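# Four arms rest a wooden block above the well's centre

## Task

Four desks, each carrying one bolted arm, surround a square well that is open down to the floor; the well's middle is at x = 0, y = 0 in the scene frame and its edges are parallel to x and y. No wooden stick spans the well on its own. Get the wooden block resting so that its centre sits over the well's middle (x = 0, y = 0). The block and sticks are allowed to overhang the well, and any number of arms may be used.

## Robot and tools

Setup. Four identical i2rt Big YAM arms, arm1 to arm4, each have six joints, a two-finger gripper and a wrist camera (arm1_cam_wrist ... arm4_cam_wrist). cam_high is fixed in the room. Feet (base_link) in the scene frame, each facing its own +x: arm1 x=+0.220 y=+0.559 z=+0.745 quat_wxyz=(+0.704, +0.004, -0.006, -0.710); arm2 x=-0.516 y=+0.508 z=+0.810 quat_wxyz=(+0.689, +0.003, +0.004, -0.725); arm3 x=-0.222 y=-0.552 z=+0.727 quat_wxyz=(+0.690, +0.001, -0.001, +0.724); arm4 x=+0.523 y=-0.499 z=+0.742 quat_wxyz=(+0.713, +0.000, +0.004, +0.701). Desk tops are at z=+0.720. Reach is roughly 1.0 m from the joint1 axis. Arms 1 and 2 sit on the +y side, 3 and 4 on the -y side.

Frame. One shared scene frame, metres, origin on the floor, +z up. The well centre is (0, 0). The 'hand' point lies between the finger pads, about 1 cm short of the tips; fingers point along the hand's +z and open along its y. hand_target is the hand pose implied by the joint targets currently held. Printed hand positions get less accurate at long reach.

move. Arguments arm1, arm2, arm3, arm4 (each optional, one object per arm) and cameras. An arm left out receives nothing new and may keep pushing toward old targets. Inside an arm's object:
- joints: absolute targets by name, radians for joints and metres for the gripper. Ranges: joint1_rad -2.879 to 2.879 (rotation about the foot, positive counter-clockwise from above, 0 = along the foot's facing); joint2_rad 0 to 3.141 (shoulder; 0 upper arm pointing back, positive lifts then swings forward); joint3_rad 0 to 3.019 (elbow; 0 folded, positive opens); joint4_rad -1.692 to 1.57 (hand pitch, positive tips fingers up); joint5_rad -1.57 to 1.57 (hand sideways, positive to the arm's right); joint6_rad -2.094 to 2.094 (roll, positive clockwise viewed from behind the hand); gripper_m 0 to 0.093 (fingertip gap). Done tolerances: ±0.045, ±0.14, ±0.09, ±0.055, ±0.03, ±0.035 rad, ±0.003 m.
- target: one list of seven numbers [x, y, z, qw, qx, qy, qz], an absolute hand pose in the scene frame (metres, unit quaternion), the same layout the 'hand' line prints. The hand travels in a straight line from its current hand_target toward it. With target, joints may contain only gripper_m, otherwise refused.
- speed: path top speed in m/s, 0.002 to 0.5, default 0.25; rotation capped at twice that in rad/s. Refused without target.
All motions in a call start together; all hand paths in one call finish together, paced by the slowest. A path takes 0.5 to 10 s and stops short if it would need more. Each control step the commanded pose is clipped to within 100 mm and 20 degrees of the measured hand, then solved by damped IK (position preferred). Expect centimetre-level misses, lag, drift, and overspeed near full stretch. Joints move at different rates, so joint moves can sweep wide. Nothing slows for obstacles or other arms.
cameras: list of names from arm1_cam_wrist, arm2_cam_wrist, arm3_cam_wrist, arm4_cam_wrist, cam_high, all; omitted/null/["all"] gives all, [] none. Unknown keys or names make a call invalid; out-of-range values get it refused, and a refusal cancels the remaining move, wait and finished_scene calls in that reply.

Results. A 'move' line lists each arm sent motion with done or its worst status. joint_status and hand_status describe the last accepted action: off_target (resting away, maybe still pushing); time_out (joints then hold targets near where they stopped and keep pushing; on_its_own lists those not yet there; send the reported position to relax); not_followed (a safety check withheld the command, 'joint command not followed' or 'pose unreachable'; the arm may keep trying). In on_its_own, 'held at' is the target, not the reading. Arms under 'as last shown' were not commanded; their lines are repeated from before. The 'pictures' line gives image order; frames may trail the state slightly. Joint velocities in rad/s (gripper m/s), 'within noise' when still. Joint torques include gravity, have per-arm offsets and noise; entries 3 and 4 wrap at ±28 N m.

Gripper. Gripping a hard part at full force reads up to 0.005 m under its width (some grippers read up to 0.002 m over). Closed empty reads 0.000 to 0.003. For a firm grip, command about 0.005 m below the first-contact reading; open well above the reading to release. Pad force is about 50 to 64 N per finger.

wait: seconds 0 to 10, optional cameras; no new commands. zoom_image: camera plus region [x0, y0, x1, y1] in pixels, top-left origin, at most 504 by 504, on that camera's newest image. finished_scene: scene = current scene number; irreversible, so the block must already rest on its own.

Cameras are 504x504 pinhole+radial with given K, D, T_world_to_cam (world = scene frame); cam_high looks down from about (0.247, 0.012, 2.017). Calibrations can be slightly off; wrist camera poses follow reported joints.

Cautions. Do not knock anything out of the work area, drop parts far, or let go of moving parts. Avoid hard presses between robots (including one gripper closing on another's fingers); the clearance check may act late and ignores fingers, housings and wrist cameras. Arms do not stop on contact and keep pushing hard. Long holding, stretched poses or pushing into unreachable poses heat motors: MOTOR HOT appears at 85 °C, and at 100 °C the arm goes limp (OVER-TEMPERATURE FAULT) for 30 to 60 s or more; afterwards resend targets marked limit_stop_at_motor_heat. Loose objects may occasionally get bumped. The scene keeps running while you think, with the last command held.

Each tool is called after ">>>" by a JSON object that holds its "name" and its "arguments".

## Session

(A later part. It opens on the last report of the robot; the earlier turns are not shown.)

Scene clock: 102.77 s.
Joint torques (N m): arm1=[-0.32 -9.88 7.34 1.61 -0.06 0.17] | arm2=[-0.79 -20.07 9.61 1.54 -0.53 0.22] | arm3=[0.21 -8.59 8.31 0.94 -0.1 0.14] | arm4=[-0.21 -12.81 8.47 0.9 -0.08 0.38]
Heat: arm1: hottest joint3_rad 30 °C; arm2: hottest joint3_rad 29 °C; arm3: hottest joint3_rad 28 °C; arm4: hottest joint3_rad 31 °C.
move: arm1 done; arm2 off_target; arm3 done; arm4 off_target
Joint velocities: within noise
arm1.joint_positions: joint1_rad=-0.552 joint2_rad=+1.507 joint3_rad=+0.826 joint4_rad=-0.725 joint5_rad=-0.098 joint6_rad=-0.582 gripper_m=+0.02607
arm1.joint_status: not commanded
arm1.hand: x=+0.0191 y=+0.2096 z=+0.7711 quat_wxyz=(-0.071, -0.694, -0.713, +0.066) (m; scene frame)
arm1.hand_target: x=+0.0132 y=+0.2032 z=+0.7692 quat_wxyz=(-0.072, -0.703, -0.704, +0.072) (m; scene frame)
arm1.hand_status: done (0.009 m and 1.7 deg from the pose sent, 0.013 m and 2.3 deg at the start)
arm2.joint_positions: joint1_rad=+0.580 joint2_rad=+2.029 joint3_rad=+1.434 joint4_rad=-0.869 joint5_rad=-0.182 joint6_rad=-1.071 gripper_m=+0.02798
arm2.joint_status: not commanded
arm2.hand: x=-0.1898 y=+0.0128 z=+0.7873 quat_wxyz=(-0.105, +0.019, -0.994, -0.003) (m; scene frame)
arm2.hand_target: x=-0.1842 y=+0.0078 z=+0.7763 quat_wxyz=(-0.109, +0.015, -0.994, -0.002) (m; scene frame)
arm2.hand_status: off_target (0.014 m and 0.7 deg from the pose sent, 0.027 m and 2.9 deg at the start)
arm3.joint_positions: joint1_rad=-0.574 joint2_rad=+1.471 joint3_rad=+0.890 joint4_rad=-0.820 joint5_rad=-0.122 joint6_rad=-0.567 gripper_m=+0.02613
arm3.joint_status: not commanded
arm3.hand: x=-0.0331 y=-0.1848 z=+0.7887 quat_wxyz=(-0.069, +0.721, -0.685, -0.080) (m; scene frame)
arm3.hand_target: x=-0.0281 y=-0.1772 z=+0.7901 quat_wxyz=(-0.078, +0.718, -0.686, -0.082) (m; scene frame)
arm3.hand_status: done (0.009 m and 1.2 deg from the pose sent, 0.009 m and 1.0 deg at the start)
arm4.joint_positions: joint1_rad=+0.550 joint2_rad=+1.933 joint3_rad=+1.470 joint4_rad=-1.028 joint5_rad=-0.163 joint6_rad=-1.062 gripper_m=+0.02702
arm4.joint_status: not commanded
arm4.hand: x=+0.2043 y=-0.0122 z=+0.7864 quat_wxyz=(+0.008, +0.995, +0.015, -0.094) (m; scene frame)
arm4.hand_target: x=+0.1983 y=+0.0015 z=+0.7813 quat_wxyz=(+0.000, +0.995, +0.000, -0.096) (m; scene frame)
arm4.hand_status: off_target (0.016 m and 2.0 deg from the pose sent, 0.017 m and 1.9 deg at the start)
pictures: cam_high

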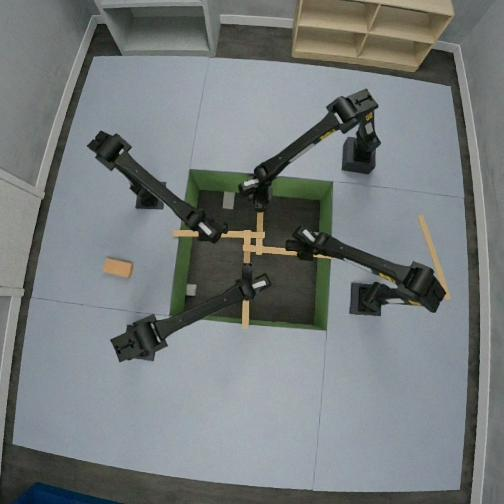

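>>> {"name": "move", "arguments": {"arm2": {"target":[-0.203,0.012,0.774,0.1089,-0.0147,0.994,0.0016],"speed":0.04}, "cameras": ["cam_high"]}}

>>> {"name": "zoom_image", "arguments": {"camera": "cam_high", "region": [230, 220, 270, 260]}}

>>> {"name": "zoom_image", "arguments": {"camera": "cam_high", "region": [235, 150, 295, 210]}}

>>> {"name": "zoom_image", "arguments": {"camera": "cam_high", "region": [290, 210, 350, 270]}}

>>> {"name": "zoom_image", "arguments": {"camera": "cam_high", "region": [160, 200, 220, 260]}}

>>> {"name": "zoom_image", "arguments": {"camera": "cam_high", "region": [215, 290, 275, 350]}}

Scene clock: 104.13 s.
Joint torques (N m): arm1=[-0.32 -10.11 7.34 1.57 -0.06 0.17] | arm2=[-1.26 -22.07 7.35 0.91 -0.2 -0.04] | arm3=[0.21 -8.64 8.28 0.91 -0.06 0.17] | arm4=[-0.15 -13.16 8.47 0.84 -0.08 0.38]
Heat: arm1: hottest joint3_rad 30 °C; arm2: hottest joint3_rad 29 °C; arm3: hottest joint3_rad 28 °C; arm4: hottest joint3_rad 31 °C.
move: arm2 off_target
Joint velocities: within noise
arm1.joint_positions: joint1_rad=-0.552 joint2_rad=+1.509 joint3_rad=+0.826 joint4_rad=-0.724 joint5_rad=-0.098 joint6_rad=-0.582 gripper_m=+0.02607
arm1.joint_status: not commanded
arm1.hand: x=+0.0191 y=+0.2096 z=+0.7701 quat_wxyz=(-0.071, -0.694, -0.713, +0.065) (m; scene frame)
arm1.hand_target: x=+0.0131 y=+0.2032 z=+0.7692 quat_wxyz=(-0.072, -0.703, -0.704, +0.072) (m; scene frame)
arm1.hand_status: not commanded
arm2.joint_positions: joint1_rad=+0.575 joint2_rad=+2.029 joint3_rad=+1.408 joint4_rad=-0.835 joint5_rad=-0.192 joint6_rad=-1.072 gripper_m=+0.02799
arm2.joint_status: not commanded
arm2.hand: x=-0.1923 y=+0.0154 z=+0.7799 quat_wxyz=(-0.111, +0.018, -0.994, -0.002) (m; scene frame)
arm2.hand_target: x=-0.2030 y=+0.0121 z=+0.7741 quat_wxyz=(-0.109, +0.015, -0.994, -0.002) (m; scene frame)
arm2.hand_status: off_target (0.013 m and 0.5 deg from the pose sent, 0.019 m and 0.7 deg at the start)
arm3, arm4: as last shown
arm3.joint_positions: joint1_rad=-0.574 joint2_rad=+1.472 joint3_rad=+0.890 joint4_rad=-0.820 joint5_rad=-0.123 joint6_rad=-0.570 gripper_m=+0.02613
arm3.hand: x=-0.0333 y=-0.1847 z=+0.7883 quat_wxyz=(-0.068, +0.722, -0.684, -0.080) (m; scene frame)
arm4.joint_positions: joint1_rad=+0.551 joint2_rad=+1.935 joint3_rad=+1.470 joint4_rad=-1.026 joint5_rad=-0.163 joint6_rad=-1.062 gripper_m=+0.02702
arm4.hand: x=+0.2038 y=-0.0123 z=+0.7849 quat_wxyz=(+0.009, +0.995, +0.016, -0.093) (m; scene frame)
pictures: cam_high

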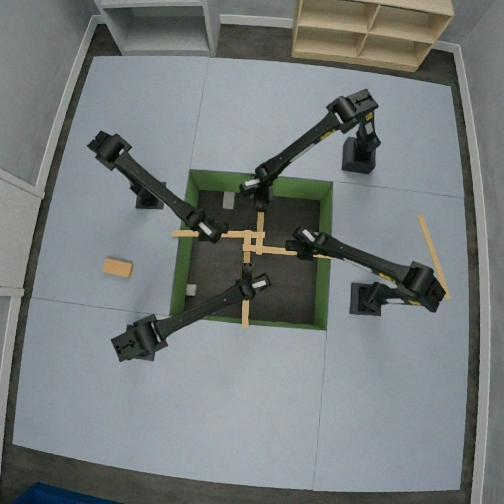

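Scaled by 12.600 from the camera's 504x504 image, which has a finer 720x720 frame.

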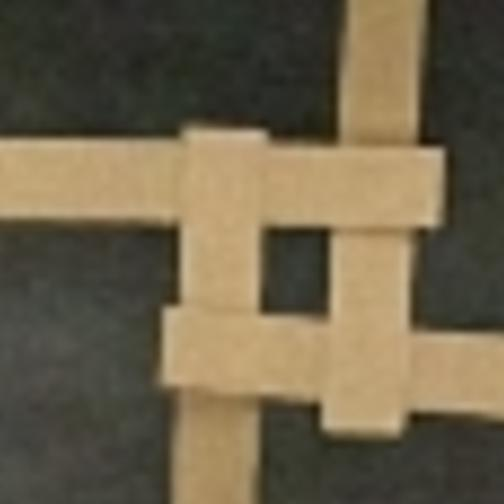

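Scaled by 8.400 from the camera's 504x504 image, which has a finer 720x720 frame.

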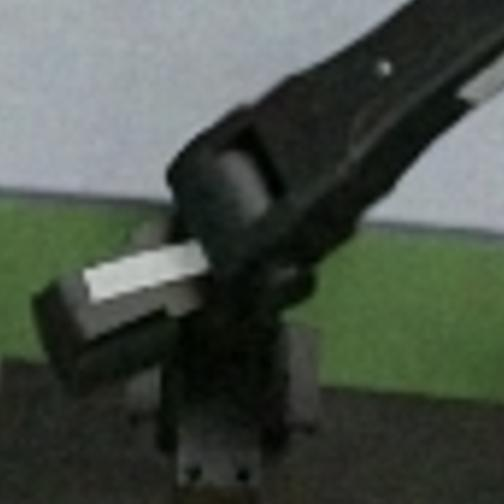

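Scaled by 8.400 from the camera's 504x504 image, which has a finer 720x720 frame.

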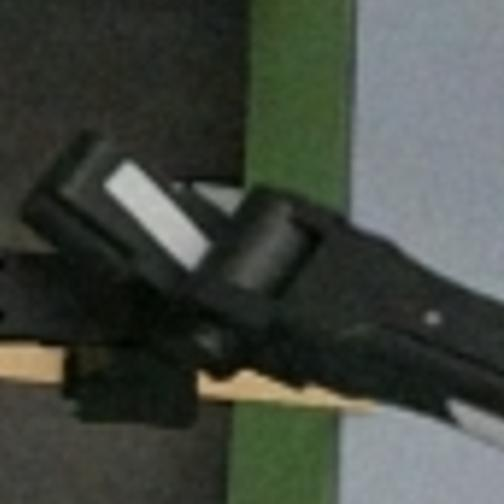

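Scaled by 8.400 from the camera's 504x504 image, which has a finer 720x720 frame.

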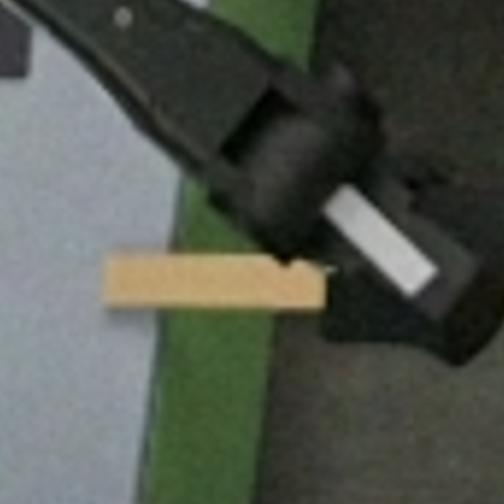

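Scaled by 8.400 from the camera's 504x504 image, which has a finer 720x720 frame.

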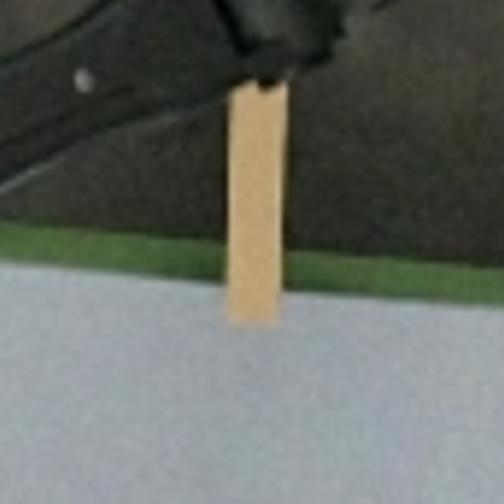

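>>> {"name": "move", "arguments": {"arm2": {"target":[-0.212,0.012,0.776,0.1089,-0.0147,0.994,0.0016],"speed":0.04}}}

>>> {"name": "zoom_image", "arguments": {"camera": "cam_high", "region": [230, 220, 270, 260]}}

Scene clock: 105.40 s.
Joint torques (N m): arm1=[-0.32 -10.34 7.3 1.52 -0.07 0.17] | arm2=[-1.44 -22.65 7.41 0.95 -0.08 0.01] | arm3=[0.26 -8.76 8.28 0.92 -0.03 0.19] | arm4=[-0.26 -13.22 8.4 0.76 -0.07 0.39]
Heat: arm1: hottest joint3_rad 30 °C; arm2: hottest joint3_rad 29 °C; arm3: hottest joint3_rad 28 °C; arm4: hottest joint3_rad 31 °C.
move: arm2 off_target
Joint velocities: within noise
arm1.joint_positions: joint1_rad=-0.552 joint2_rad=+1.512 joint3_rad=+0.826 joint4_rad=-0.723 joint5_rad=-0.098 joint6_rad=-0.582 gripper_m=+0.02607
arm1.joint_status: not commanded
arm1.hand: x=+0.0191 y=+0.2096 z=+0.7692 quat_wxyz=(-0.071, -0.694, -0.713, +0.064) (m; scene frame)
arm1.hand_target: x=+0.0132 y=+0.2032 z=+0.7692 quat_wxyz=(-0.072, -0.703, -0.704, +0.072) (m; scene frame)
arm1.hand_status: not commanded
arm2.joint_positions: joint1_rad=+0.565 joint2_rad=+2.026 joint3_rad=+1.397 joint4_rad=-0.831 joint5_rad=-0.196 joint6_rad=-1.090 gripper_m=+0.02799
arm2.joint_status: not commanded
arm2.hand: x=-0.1989 y=+0.0161 z=+0.7776 quat_wxyz=(-0.112, +0.022, -0.994, -0.004) (m; scene frame)
arm2.hand_target: x=-0.2119 y=+0.0122 z=+0.7759 quat_wxyz=(-0.109, +0.015, -0.994, -0.002) (m; scene frame)
arm2.hand_status: off_target (0.014 m and 0.9 deg from the pose sent, 0.020 m and 0.5 deg at the start)
arm3.joint_positions: joint1_rad=-0.574 joint2_rad=+1.473 joint3_rad=+0.890 joint4_rad=-0.820 joint5_rad=-0.124 joint6_rad=-0.573 gripper_m=+0.02613
arm3.joint_status: not commanded
arm3.hand: x=-0.0334 y=-0.1847 z=+0.7880 quat_wxyz=(-0.068, +0.723, -0.683, -0.080) (m; scene frame)
arm3.hand_target: x=-0.0280 y=-0.1773 z=+0.7900 quat_wxyz=(-0.078, +0.718, -0.686, -0.082) (m; scene frame)
arm3.hand_status: not commanded
arm4.joint_positions: joint1_rad=+0.551 joint2_rad=+1.938 joint3_rad=+1.470 joint4_rad=-1.024 joint5_rad=-0.163 joint6_rad=-1.062 gripper_m=+0.02702
arm4.joint_status: not commanded
arm4.hand: x=+0.2034 y=-0.0124 z=+0.7837 quat_wxyz=(+0.009, +0.995, +0.016, -0.093) (m; scene frame)
arm4.hand_target: x=+0.1984 y=+0.0015 z=+0.7812 quat_wxyz=(+0.000, +0.995, +0.000, -0.096) (m; scene frame)
arm4.hand_status: not commanded
pictures: arm1_cam_wrist, arm2_cam_wrist, arm3_cam_wrist, arm4_cam_wrist, cam_high
camera_calibration:
arm1_cam_wrist: T_world_to_cam=[[-0.999278, -0.0352538, -0.0141549, 0.0380497], [-0.0379495, 0.909277, 0.414458, -0.505407], [-0.00174048, 0.414696, -0.909958, 0.740982], [0, 0, 0, 1]] pos_world=[0.0201319, 0.153613, 0.884272]
arm2_cam_wrist: T_world_to_cam=[[0.0453296, -0.998936, -0.00845647, 0.0329181], [-0.925644, -0.0451841, 0.375687, -0.470198], [-0.37567, -0.00920207, -0.926708, 0.766339], [0, 0, 0, 1]] pos_world=[-0.148838, 0.0186895, 0.887098]
arm3_cam_wrist: T_world_to_cam=[[0.997624, 0.0674656, -0.0139301, 0.0574107], [0.0673813, -0.913567, 0.401067, -0.478659], [0.0143321, -0.401053, -0.915943, 0.770436], [0, 0, 0, 1]] pos_world=[-0.0360636, -0.132175, 0.89845]
arm4_cam_wrist: T_world_to_cam=[[-0.039168, 0.9989, -0.0257643, 0.0423443], [0.911216, 0.0462872, 0.40932, -0.49938], [0.410062, -0.00744458, -0.912027, 0.760469], [0, 0, 0, 1]] pos_world=[0.144862, -0.0135214, 0.899065]

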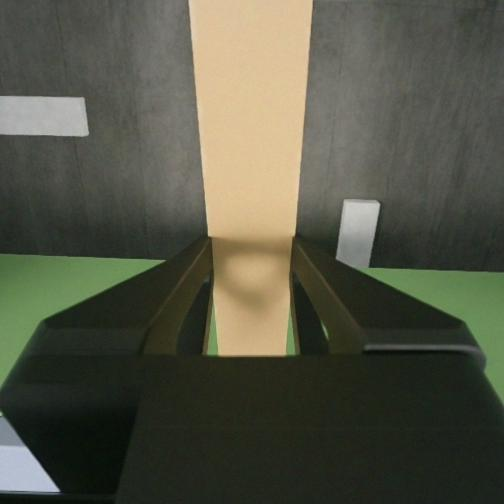

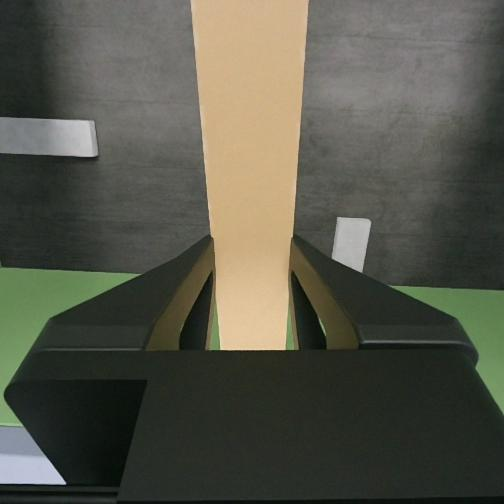

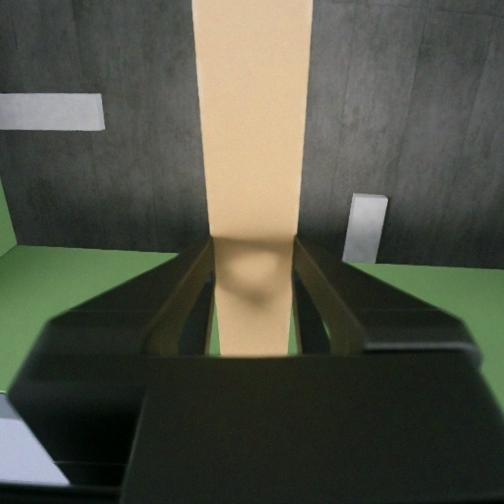

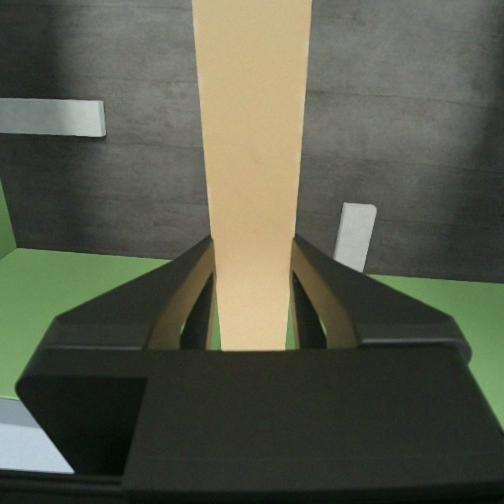

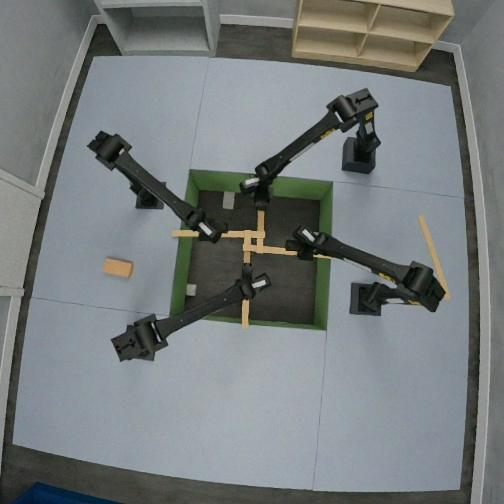

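Scaled by 12.600 from the camera's 504x504 image, which has a finer 720x720 frame.

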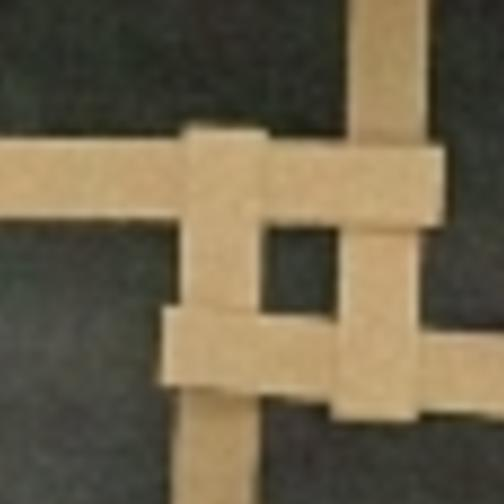

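>>> {"name": "move", "arguments": {"arm4": {"joints":{"gripper_m":0.05}}, "cameras": ["cam_high","arm4_cam_wrist"]}}

>>> {"name": "zoom_image", "arguments": {"camera": "cam_high", "region": [230, 220, 270, 260]}}

Scene clock: 106.60 s.
Joint torques (N m): arm1=[-0.32 -10.34 7.31 1.4 -0.07 0.17] | arm2=[-1.08 -22.3 7.2 0.94 -0.1 0.05] | arm3=[0.15 -8.7 8.28 0.91 -0.03 0.2] | arm4=[-0.26 -13.39 8.43 0.8 -0.18 0.18]
Heat: arm1: hottest joint3_rad 30 °C; arm2: hottest joint3_rad 29 °C; arm3: hottest joint3_rad 28 °C; arm4: hottest joint3_rad 31 °C.
move: arm4 done
Joint velocities: within noise
arm1.joint_positions: joint1_rad=-0.552 joint2_rad=+1.512 joint3_rad=+0.826 joint4_rad=-0.720 joint5_rad=-0.098 joint6_rad=-0.581 gripper_m=+0.02607
arm1.joint_status: not commanded
arm1.hand: x=+0.0186 y=+0.2089 z=+0.7693 quat_wxyz=(-0.071, -0.694, -0.713, +0.066) (m; scene frame)
arm1.hand_target: x=+0.0131 y=+0.2031 z=+0.7692 quat_wxyz=(-0.072, -0.703, -0.704, +0.072) (m; scene frame)
arm1.hand_status: not commanded
arm2.joint_positions: joint1_rad=+0.563 joint2_rad=+2.026 joint3_rad=+1.396 joint4_rad=-0.831 joint5_rad=-0.196 joint6_rad=-1.092 gripper_m=+0.02799
arm2.joint_status: not commanded
arm2.hand: x=-0.2000 y=+0.0159 z=+0.7775 quat_wxyz=(-0.111, +0.022, -0.994, -0.004) (m; scene frame)
arm2.hand_target: x=-0.2119 y=+0.0122 z=+0.7760 quat_wxyz=(-0.109, +0.015, -0.994, -0.002) (m; scene frame)
arm2.hand_status: not commanded
arm3.joint_positions: joint1_rad=-0.574 joint2_rad=+1.473 joint3_rad=+0.890 joint4_rad=-0.820 joint5_rad=-0.124 joint6_rad=-0.574 gripper_m=+0.02613
arm3.joint_status: not commanded
arm3.hand: x=-0.0334 y=-0.1847 z=+0.7880 quat_wxyz=(-0.068, +0.723, -0.682, -0.080) (m; scene frame)
arm3.hand_target: x=-0.0280 y=-0.1772 z=+0.7901 quat_wxyz=(-0.078, +0.718, -0.686, -0.082) (m; scene frame)
arm3.hand_status: not commanded
arm4.joint_positions: joint1_rad=+0.551 joint2_rad=+1.939 joint3_rad=+1.470 joint4_rad=-1.024 joint5_rad=-0.161 joint6_rad=-1.045 gripper_m=+0.04990
arm4.joint_status: all done
arm4.hand: x=+0.2040 y=-0.0121 z=+0.7829 quat_wxyz=(+0.010, +0.996, +0.007, -0.092) (m; scene frame)
arm4.hand_target: x=+0.1984 y=+0.0015 z=+0.7811 quat_wxyz=(+0.000, +0.995, +0.000, -0.096) (m; scene frame)
arm4.hand_status: not commanded
pictures: arm4_cam_wrist, cam_high
camera_calibration:
arm4_cam_wrist: T_world_to_cam=[[-0.0213189, 0.99936, -0.0287205, 0.0407584], [0.910578, 0.0312698, 0.412154, -0.501967], [0.412788, -0.0173655, -0.910662, 0.757804], [0, 0, 0, 1]] pos_world=[0.145136, -0.0118762, 0.898161]

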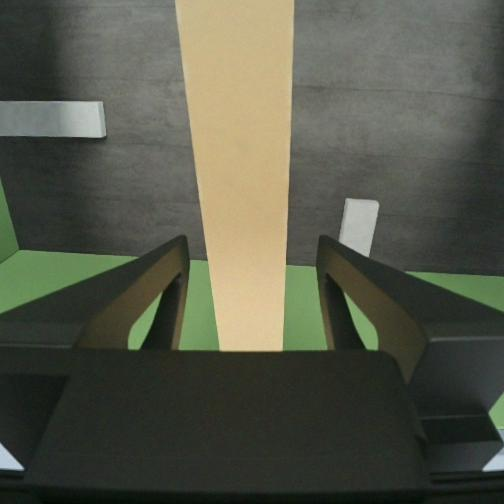

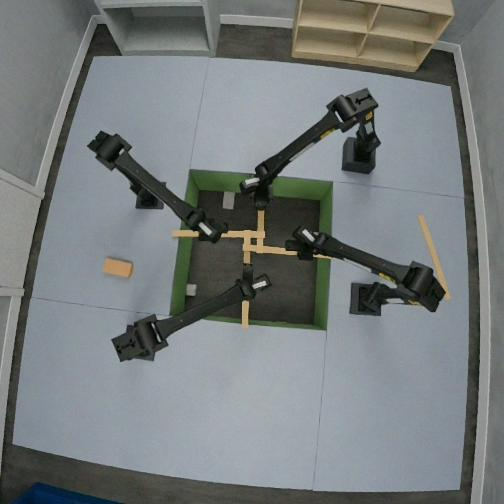

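Scaled by 12.600 from the camera's 504x504 image, which has a finer 720x720 frame.

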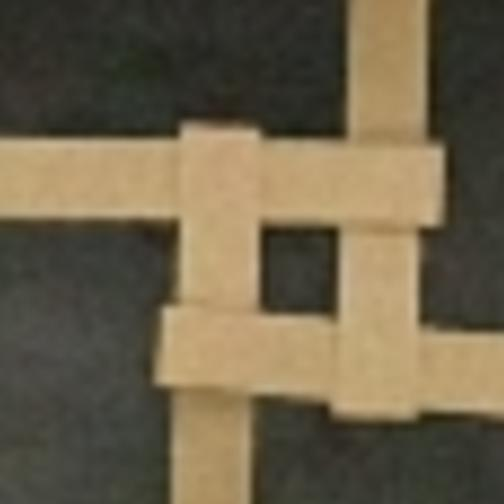

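>>> {"name": "move", "arguments": {"arm1": {"joints":{"gripper_m":0.05}}, "cameras": ["cam_high"]}}

>>> {"name": "zoom_image", "arguments": {"camera": "cam_high", "region": [230, 220, 270, 260]}}

>>> {"name": "move", "arguments": {"arm2": {"joints":{"gripper_m":0.05}}, "cameras": ["cam_high"]}}

>>> {"name": "zoom_image", "arguments": {"camera": "cam_high", "region": [230, 220, 270, 260]}}

Scene clock: 107.40 s.
Joint torques (N m): arm1=[-0.32 -10.34 7.34 1.28 -0.08 0] | arm2=[-1.73 -22.36 7.39 0.96 -0.11 0.02] | arm3=[0.21 -8.7 8.28 0.94 -0.03 0.2] | arm4=[-0.26 -13.39 8.44 0.73 -0.19 0.19]
Heat: arm1: hottest joint3_rad 30 °C; arm2: hottest joint3_rad 29 °C; arm3: hottest joint3_rad 28 °C; arm4: hottest joint3_rad 31 °C.
move: arm1 done
Joint velocities: within noise
arm1.joint_positions: joint1_rad=-0.553 joint2_rad=+1.512 joint3_rad=+0.826 joint4_rad=-0.716 joint5_rad=-0.097 joint6_rad=-0.569 gripper_m=+0.04986
arm1.joint_status: all done
arm1.hand: x=+0.0180 y=+0.2082 z=+0.7694 quat_wxyz=(-0.072, -0.699, -0.709, +0.067) (m; scene frame)
arm1.hand_target: x=+0.0131 y=+0.2032 z=+0.7692 quat_wxyz=(-0.072, -0.703, -0.703, +0.072) (m; scene frame)
arm1.hand_status: not commanded
arm2.joint_positions: joint1_rad=+0.563 joint2_rad=+2.026 joint3_rad=+1.395 joint4_rad=-0.831 joint5_rad=-0.196 joint6_rad=-1.093 gripper_m=+0.02799
arm2.joint_status: not commanded
arm2.hand: x=-0.2002 y=+0.0162 z=+0.7772 quat_wxyz=(-0.111, +0.022, -0.994, -0.004) (m; scene frame)
arm2.hand_target: x=-0.2118 y=+0.0122 z=+0.7760 quat_wxyz=(-0.109, +0.015, -0.994, -0.002) (m; scene frame)
arm2.hand_status: not commanded
arm3, arm4: as last shown
arm4.joint_positions: joint1_rad=+0.551 joint2_rad=+1.939 joint3_rad=+1.470 joint4_rad=-1.024 joint5_rad=-0.161 joint6_rad=-1.044 gripper_m=+0.04993
pictures: cam_high

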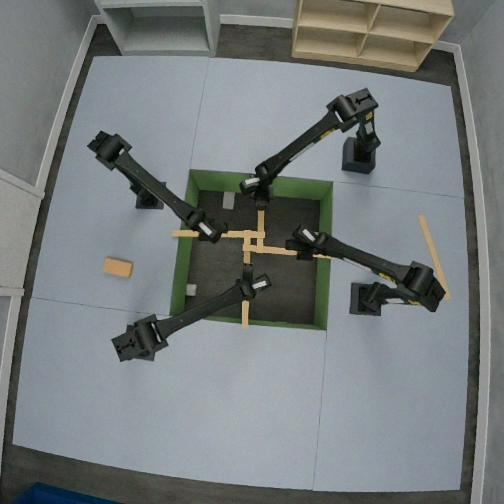

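Scaled by 12.600 from the camera's 504x504 image, which has a finer 720x720 frame.

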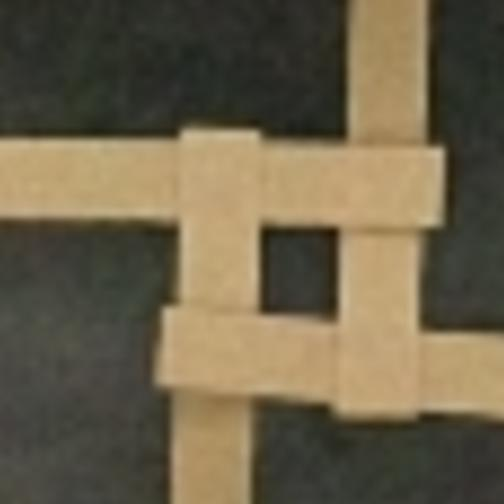

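Scene clock: 108.17 s.
Joint torques (N m): arm1=[-0.32 -10.4 7.32 1.26 -0.08 0.02] | arm2=[-0.85 -22.89 7.73 0.69 -0.16 0.08] | arm3=[0.26 -8.82 8.29 0.88 -0.14 0.19] | arm4=[-0.26 -13.39 8.42 0.77 -0.19 0.19]
Heat: arm1: hottest joint3_rad 30 °C; arm2: hottest joint3_rad 29 °C; arm3: hottest joint3_rad 28 °C; arm4: hottest joint3_rad 31 °C.
move: arm2 done
Joint velocities: within noise
arm1, arm4: as last shown
arm1.joint_positions: joint1_rad=-0.553 joint2_rad=+1.512 joint3_rad=+0.826 joint4_rad=-0.716 joint5_rad=-0.097 joint6_rad=-0.569 gripper_m=+0.04991
arm1.hand_target: x=+0.0131 y=+0.2032 z=+0.7692 quat_wxyz=(-0.072, -0.703, -0.704, +0.072) (m; scene frame)
arm2.joint_positions: joint1_rad=+0.551 joint2_rad=+2.026 joint3_rad=+1.389 joint4_rad=-0.831 joint5_rad=-0.194 joint6_rad=-1.093 gripper_m=+0.04991
arm2.joint_status: all done
arm2.hand: x=-0.2077 y=+0.0147 z=+0.7752 quat_wxyz=(-0.109, +0.016, -0.994, -0.005) (m; scene frame)
arm2.hand_target: x=-0.2119 y=+0.0121 z=+0.7760 quat_wxyz=(-0.109, +0.015, -0.994, -0.002) (m; scene frame)
arm2.hand_status: not commanded
arm3.joint_positions: joint1_rad=-0.574 joint2_rad=+1.473 joint3_rad=+0.890 joint4_rad=-0.819 joint5_rad=-0.121 joint6_rad=-0.573 gripper_m=+0.02613
arm3.joint_status: not commanded
arm3.hand: x=-0.0329 y=-0.1848 z=+0.7880 quat_wxyz=(-0.068, +0.723, -0.683, -0.079) (m; scene frame)
arm3.hand_target: x=-0.0280 y=-0.1772 z=+0.7902 quat_wxyz=(-0.078, +0.718, -0.687, -0.082) (m; scene frame)
arm3.hand_status: not commanded
pictures: cam_high

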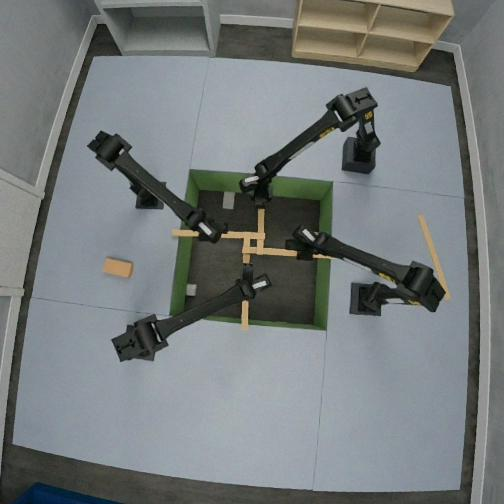

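Scaled by 12.600 from the camera's 504x504 image, which has a finer 720x720 frame.

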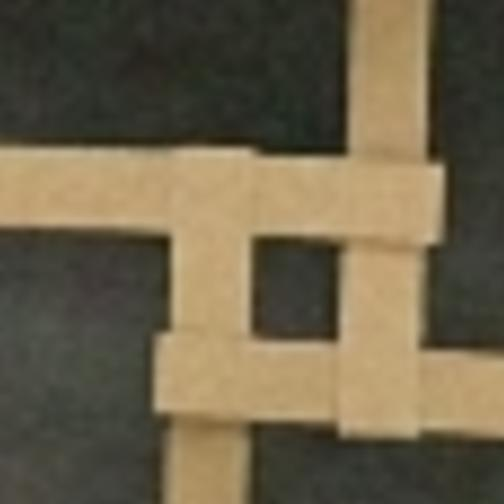

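>>> {"name": "move", "arguments": {"arm3": {"joints":{"gripper_m":0.05}}}}

>>> {"name": "zoom_image", "arguments": {"camera": "cam_high", "region": [230, 220, 270, 260]}}

Scene clock: 109.03 s.
Joint torques (N m): arm1=[-0.32 -10.34 7.34 1.26 -0.08 0.02] | arm2=[-0.85 -22.18 7.82 0.7 -0.19 0.07] | arm3=[0.15 -8.88 8.29 0.77 -0.14 0.2] | arm4=[-0.32 -13.39 8.44 0.76 -0.18 0.19]
Heat: arm1: hottest joint3_rad 30 °C; arm2: hottest joint3_rad 29 °C; arm3: hottest joint3_rad 28 °C; arm4: hottest joint3_rad 31 °C.
move: arm3 done
Joint velocities: within noise
arm1, arm2, arm4: as last shown
arm2.joint_positions: joint1_rad=+0.551 joint2_rad=+2.026 joint3_rad=+1.389 joint4_rad=-0.831 joint5_rad=-0.194 joint6_rad=-1.093 gripper_m=+0.04992
arm3.joint_positions: joint1_rad=-0.574 joint2_rad=+1.473 joint3_rad=+0.890 joint4_rad=-0.816 joint5_rad=-0.121 joint6_rad=-0.573 gripper_m=+0.04984
arm3.joint_status: all done
arm3.hand: x=-0.0325 y=-0.1841 z=+0.7881 quat_wxyz=(-0.070, +0.723, -0.683, -0.079) (m; scene frame)
arm3.hand_target: x=-0.0280 y=-0.1772 z=+0.7902 quat_wxyz=(-0.078, +0.718, -0.686, -0.082) (m; scene frame)
arm3.hand_status: not commanded
pictures: arm1_cam_wrist, arm2_cam_wrist, arm3_cam_wrist, arm4_cam_wrist, cam_high
camera_calibration:
arm1_cam_wrist: T_world_to_cam=[[-0.999679, -0.0221244, -0.0123195, 0.0327127], [-0.0252288, 0.912092, 0.409209, -0.501031], [0.00218299, 0.409389, -0.912357, 0.744711], [0, 0, 0, 1]] pos_world=[0.0184361, 0.152833, 0.884872]
arm2_cam_wrist: T_world_to_cam=[[0.0342988, -0.999324, -0.0132401, 0.0333199], [-0.923963, -0.0367563, 0.380711, -0.481226], [-0.38094, -0.000824571, -0.924599, 0.75791], [0, 0, 0, 1]] pos_world=[-0.157059, 0.0162343, 0.884412]
arm3_cam_wrist: T_world_to_cam=[[0.997702, 0.067069, -0.00957033, 0.0530166], [0.0653012, -0.914395, 0.399522, -0.477281], [0.0180445, -0.399229, -0.916674, 0.771761], [0, 0, 0, 1]] pos_world=[-0.0356538, -0.13187, 0.898645]
arm4_cam_wrist: T_world_to_cam=[[-0.0208722, 0.999369, -0.0287323, 0.0407004], [0.910589, 0.0308677, 0.412158, -0.501936], [0.412785, -0.0175607, -0.910659, 0.757709], [0, 0, 0, 1]] pos_world=[0.145136, -0.0118752, 0.898061]

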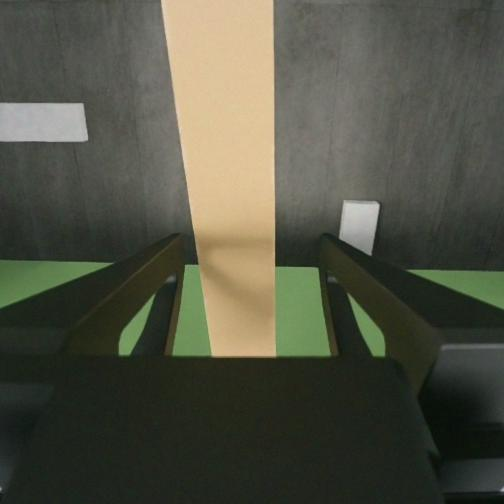

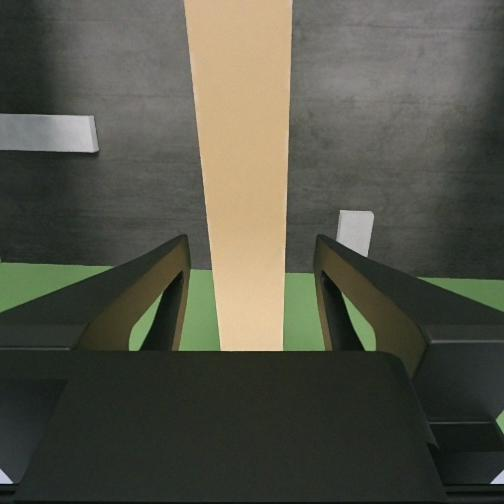

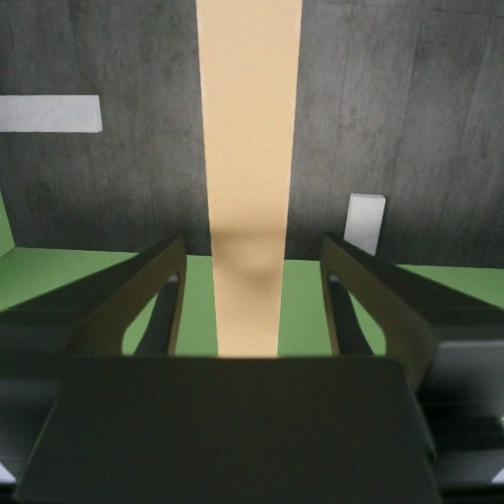

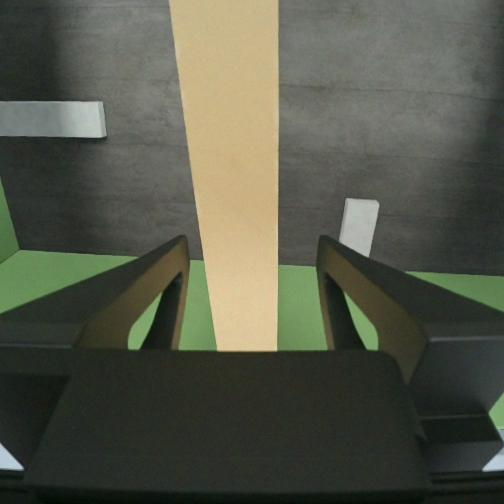

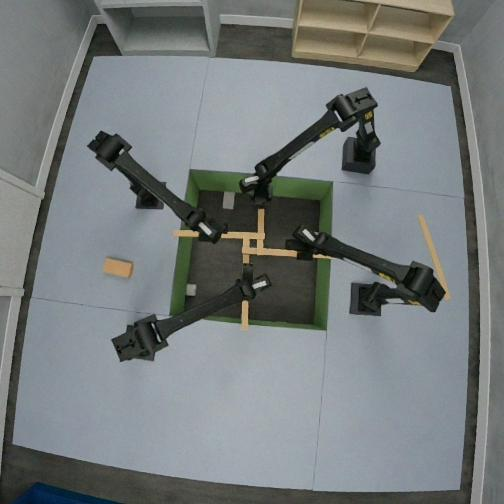

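Scaled by 12.600 from the camera's 504x504 image, which has a finer 720x720 frame.

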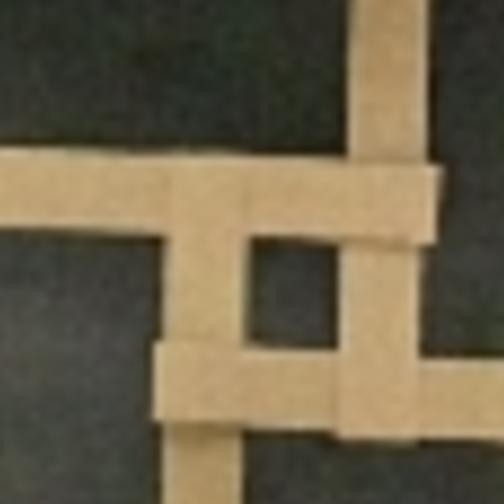

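>>> {"name": "move", "arguments": {"arm1": {"target":[0.0131,0.22,0.90,0.0723,0.7034,0.7034,-0.0723],"speed":0.06}, "arm4": {"target":[0.216,0.0015,0.91,0,0.9954,0,-0.0958],"speed":0.06}, "cameras": ["cam_high","arm1_cam_wrist","arm4_cam_wrist"]}}

>>> {"name": "zoom_image", "arguments": {"camera": "cam_high", "region": [230, 220, 270, 260]}}

Scene clock: 112.10 s.
Joint torques (N m): arm1=[-0.85 -10.4 11.3 0.54 -0.17 -0.2] | arm2=[-1.08 -22.53 7.75 0.87 -0.17 0.04] | arm3=[0.21 -8.76 8.31 0.79 -0.14 0.18] | arm4=[-0.62 -15.33 9.76 -0.27 -0.25 -0.07]
Heat: arm1: hottest joint3_rad 31 °C; arm2: hottest joint2_rad 29 °C; arm3: hottest joint3_rad 28 °C; arm4: hottest joint3_rad 31 °C.
move: arm1 off_target; arm4 off_target
Joint velocities: within noise
arm1.joint_positions: joint1_rad=-0.566 joint2_rad=+1.309 joint3_rad=+0.950 joint4_rad=-1.086 joint5_rad=-0.097 joint6_rad=-0.569 gripper_m=+0.04991
arm1.joint_status: not commanded
arm1.hand: x=+0.0261 y=+0.2331 z=+0.8773 quat_wxyz=(-0.067, -0.705, -0.704, +0.047) (m; scene frame)
arm1.hand_target: x=+0.0137 y=+0.2209 z=+0.9000 quat_wxyz=(-0.072, -0.703, -0.703, +0.072) (m; scene frame)
arm1.hand_status: off_target (0.029 m and 2.9 deg from the pose sent, 0.131 m and 1.0 deg at the start)
arm2, arm3: as last shown
arm3.joint_positions: joint1_rad=-0.574 joint2_rad=+1.473 joint3_rad=+0.890 joint4_rad=-0.816 joint5_rad=-0.121 joint6_rad=-0.573 gripper_m=+0.04993
arm4.joint_positions: joint1_rad=+0.531 joint2_rad=+1.839 joint3_rad=+1.622 joint4_rad=-1.292 joint5_rad=-0.161 joint6_rad=-1.046 gripper_m=+0.04993
arm4.joint_status: not commanded
arm4.hand: x=+0.2171 y=-0.0102 z=+0.8909 quat_wxyz=(+0.016, +0.996, -0.003, -0.088) (m; scene frame)
arm4.hand_target: x=+0.2164 y=+0.0010 z=+0.9100 quat_wxyz=(+0.000, +0.995, +0.000, -0.096) (m; scene frame)
arm4.hand_status: off_target (0.022 m and 2.1 deg from the pose sent, 0.128 m and 1.4 deg at the start)
pictures: arm1_cam_wrist, arm4_cam_wrist, cam_high
camera_calibration:
arm1_cam_wrist: T_world_to_cam=[[-0.999334, -0.0088494, -0.0354114, 0.0598707], [-0.023567, 0.897273, 0.440846, -0.592017], [0.0278725, 0.441387, -0.896884, 0.811315], [0, 0, 0, 1]] pos_world=[0.0232654, 0.173627, 0.990764]
arm4_cam_wrist: T_world_to_cam=[[-0.00238139, 0.999062, -0.0432277, 0.0510246], [0.90752, 0.020315, 0.419518, -0.564408], [0.420003, -0.038231, -0.906717, 0.845325], [0, 0, 0, 1]] pos_world=[0.157295, -0.00719323, 1.00546]

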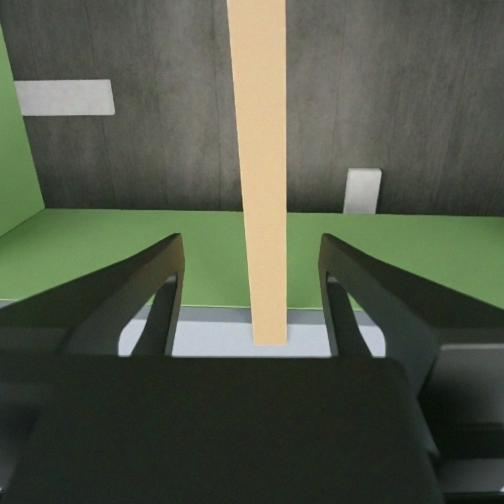

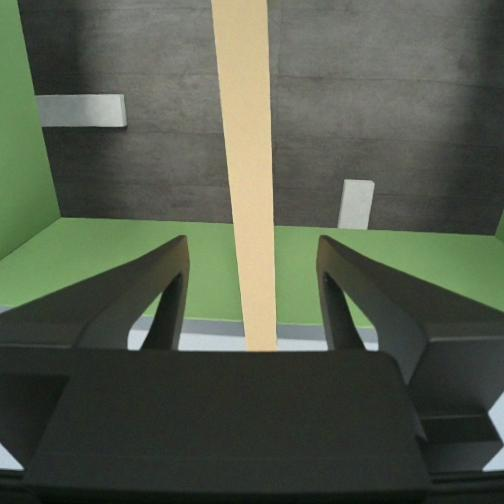

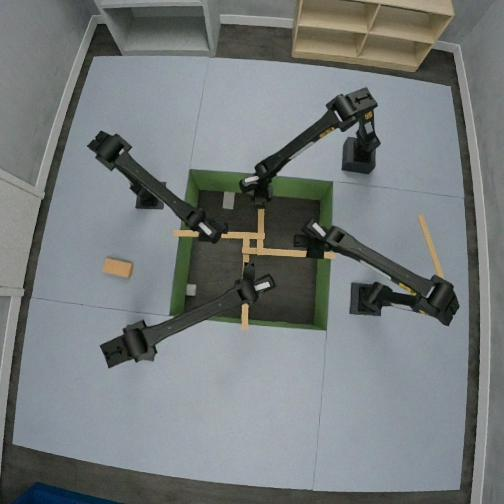

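Scaled by 12.600 from the camera's 504x504 image, which has a finer 720x720 frame.

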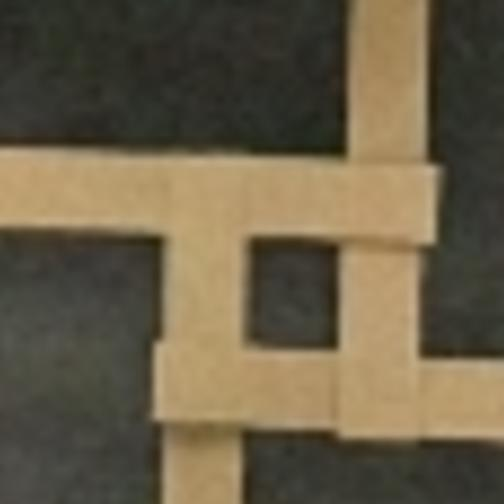

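Same for arms 2 and 3.

>>> {"name": "move", "arguments": {"arm2": {"target":[-0.222,0.0121,0.90,0.1089,-0.0147,0.994,0.0016],"speed":0.06}, "arm3": {"target":[-0.028,-0.19,0.92,-0.0782,0.7184,-0.6865,-0.0818],"speed":0.06}}}

>>> {"name": "zoom_image", "arguments": {"camera": "cam_high", "region": [160, 170, 350, 340]}}

>>> {"name": "zoom_image", "arguments": {"camera": "cam_high", "region": [230, 220, 270, 260]}}

Scene clock: 115.23 s.
Joint torques (N m): arm1=[-0.85 -10.34 11.32 0.5 -0.17 -0.2] | arm2=[-0.73 -21.95 12.7 0.18 -0.21 0] | arm3=[-0.44 -9.52 12.37 -0.16 -0.22 0.04] | arm4=[-0.62 -15.09 9.68 -0.18 -0.26 -0.07]
Heat: arm1: hottest joint3_rad 31 °C; arm2: hottest joint2_rad 29 °C; arm3: hottest joint3_rad 28 °C; arm4: hottest joint3_rad 31 °C.
move: arm2 off_target; arm3 off_target
Joint velocities: within noise
arm1: as last shown
arm1.hand: x=+0.0262 y=+0.2332 z=+0.8773 quat_wxyz=(-0.067, -0.705, -0.704, +0.047) (m; scene frame)
arm1.hand_target: x=+0.0137 y=+0.2209 z=+0.9000 quat_wxyz=(-0.072, -0.703, -0.703, +0.073) (m; scene frame)
arm2.joint_positions: joint1_rad=+0.539 joint2_rad=+1.863 joint3_rad=+1.445 joint4_rad=-1.087 joint5_rad=-0.194 joint6_rad=-1.102 gripper_m=+0.04992
arm2.joint_status: not commanded
arm2.hand: x=-0.2229 y=+0.0278 z=+0.8799 quat_wxyz=(-0.101, +0.013, -0.995, -0.020) (m; scene frame)
arm2.hand_target: x=-0.2224 y=+0.0127 z=+0.9001 quat_wxyz=(-0.109, +0.015, -0.994, -0.001) (m; scene frame)
arm2.hand_status: off_target (0.026 m and 2.4 deg from the pose sent, 0.126 m and 0.5 deg at the start)
arm3.joint_positions: joint1_rad=-0.583 joint2_rad=+1.325 joint3_rad=+1.051 joint4_rad=-1.164 joint5_rad=-0.122 joint6_rad=-0.573 gripper_m=+0.04993
arm3.joint_status: not commanded
arm3.hand: x=-0.0384 y=-0.2011 z=+0.8939 quat_wxyz=(-0.051, +0.720, -0.688, -0.075) (m; scene frame)
arm3.hand_target: x=-0.0287 y=-0.1909 z=+0.9200 quat_wxyz=(-0.078, +0.718, -0.686, -0.082) (m; scene frame)
arm3.hand_status: off_target (0.030 m and 3.2 deg from the pose sent, 0.132 m and 1.2 deg at the start)
arm4.joint_positions: joint1_rad=+0.531 joint2_rad=+1.839 joint3_rad=+1.622 joint4_rad=-1.293 joint5_rad=-0.161 joint6_rad=-1.046 gripper_m=+0.04993
arm4.joint_status: not commanded
arm4.hand: x=+0.2172 y=-0.0103 z=+0.8908 quat_wxyz=(+0.016, +0.996, -0.003, -0.087) (m; scene frame)
arm4.hand_target: x=+0.2165 y=+0.0009 z=+0.9100 quat_wxyz=(+0.000, +0.995, +0.000, -0.096) (m; scene frame)
arm4.hand_status: not commanded
pictures: arm1_cam_wrist, arm2_cam_wrist, arm3_cam_wrist, arm4_cam_wrist, cam_high
camera_calibration:
arm1_cam_wrist: T_world_to_cam=[[-0.999326, -0.00883801, -0.0356363, 0.060188], [-0.0236648, 0.897136, 0.44112, -0.592304], [0.028072, 0.441666, -0.89674, 0.810983], [0, 0, 0, 1]] pos_world=[0.0233647, 0.173726, 0.990663]
arm2_cam_wrist: T_world_to_cam=[[0.0307084, -0.99857, -0.0437491, 0.0744044], [-0.917479, -0.0455277, 0.39517, -0.545718], [-0.396597, 0.0280038, -0.917565, 0.838476], [0, 0, 0, 1]] pos_world=[-0.170432, 0.0259722, 0.988263]
arm3_cam_wrist: T_world_to_cam=[[0.997813, 0.0577356, -0.0321923, 0.0793882], [0.0659667, -0.901062, 0.428643, -0.557986], [-0.00425933, -0.429829, -0.9029, 0.842701], [0, 0, 0, 1]] pos_world=[-0.0388167, -0.145146, 1.00261]
arm4_cam_wrist: T_world_to_cam=[[-0.00273153, 0.999034, -0.0438476, 0.0518015], [0.907371, 0.0209064, 0.419811, -0.564673], [0.420322, -0.0386393, -0.906552, 0.845101], [0, 0, 0, 1]] pos_world=[0.157294, -0.00729211, 1.00546]

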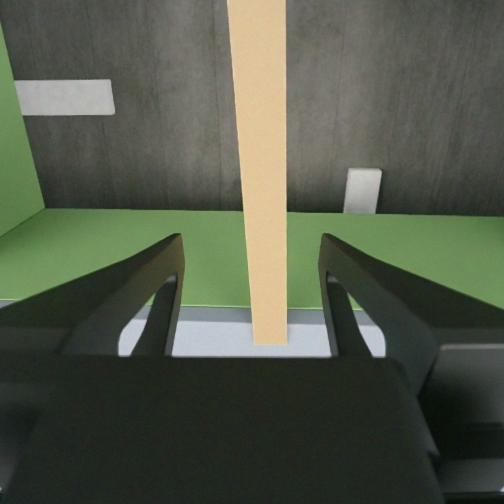

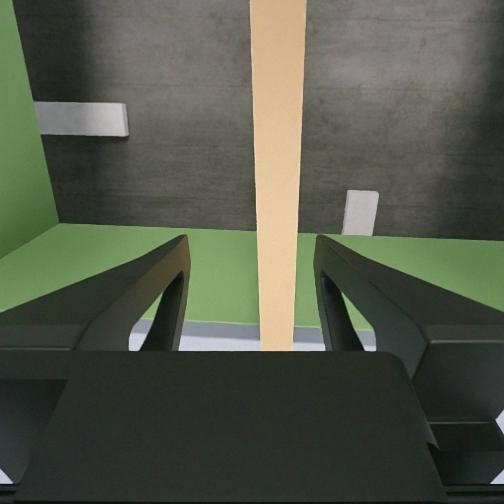

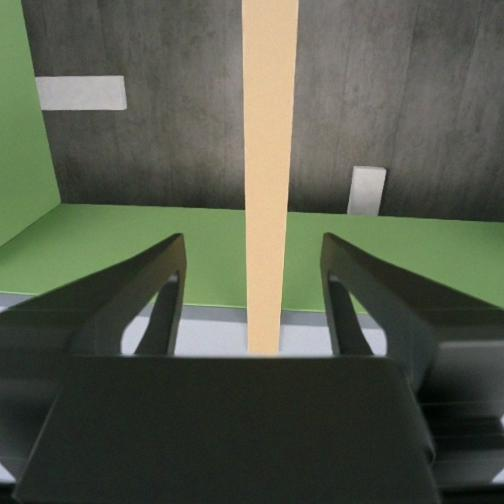

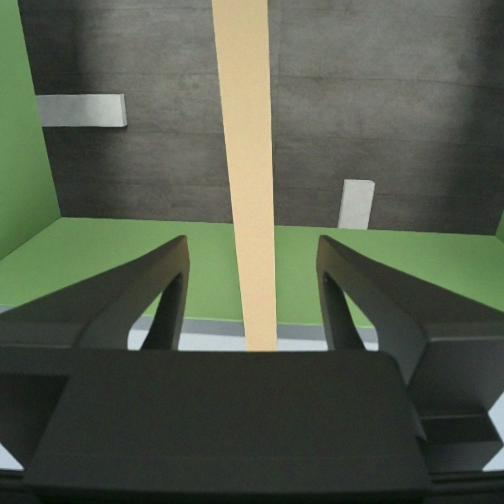

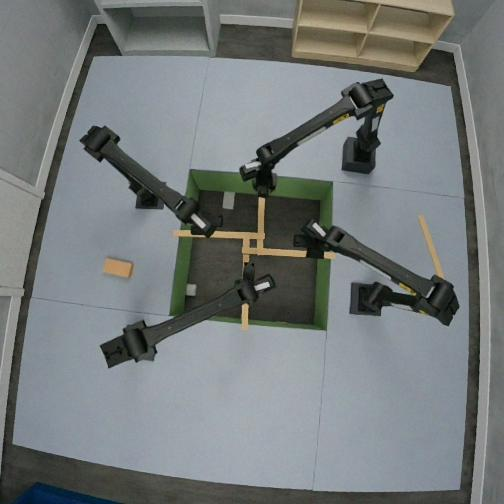

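Scaled by 2.653 from the camera's 504x504 image, which has a finer 720x720 frame.

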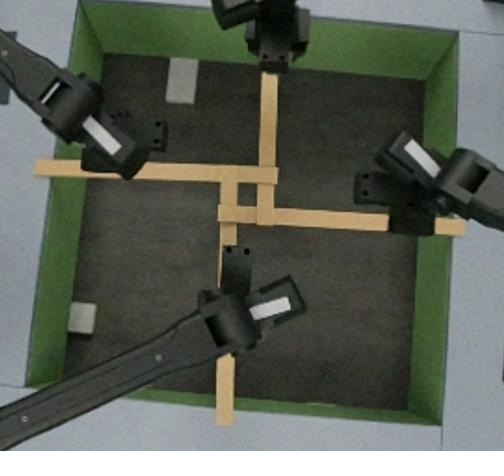

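Scaled by 12.600 from the camera's 504x504 image, which has a finer 720x720 frame.

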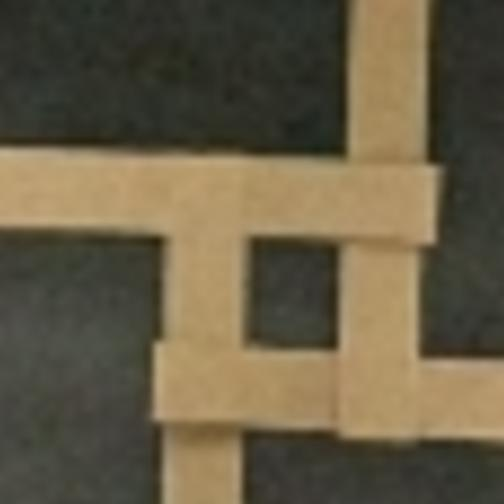

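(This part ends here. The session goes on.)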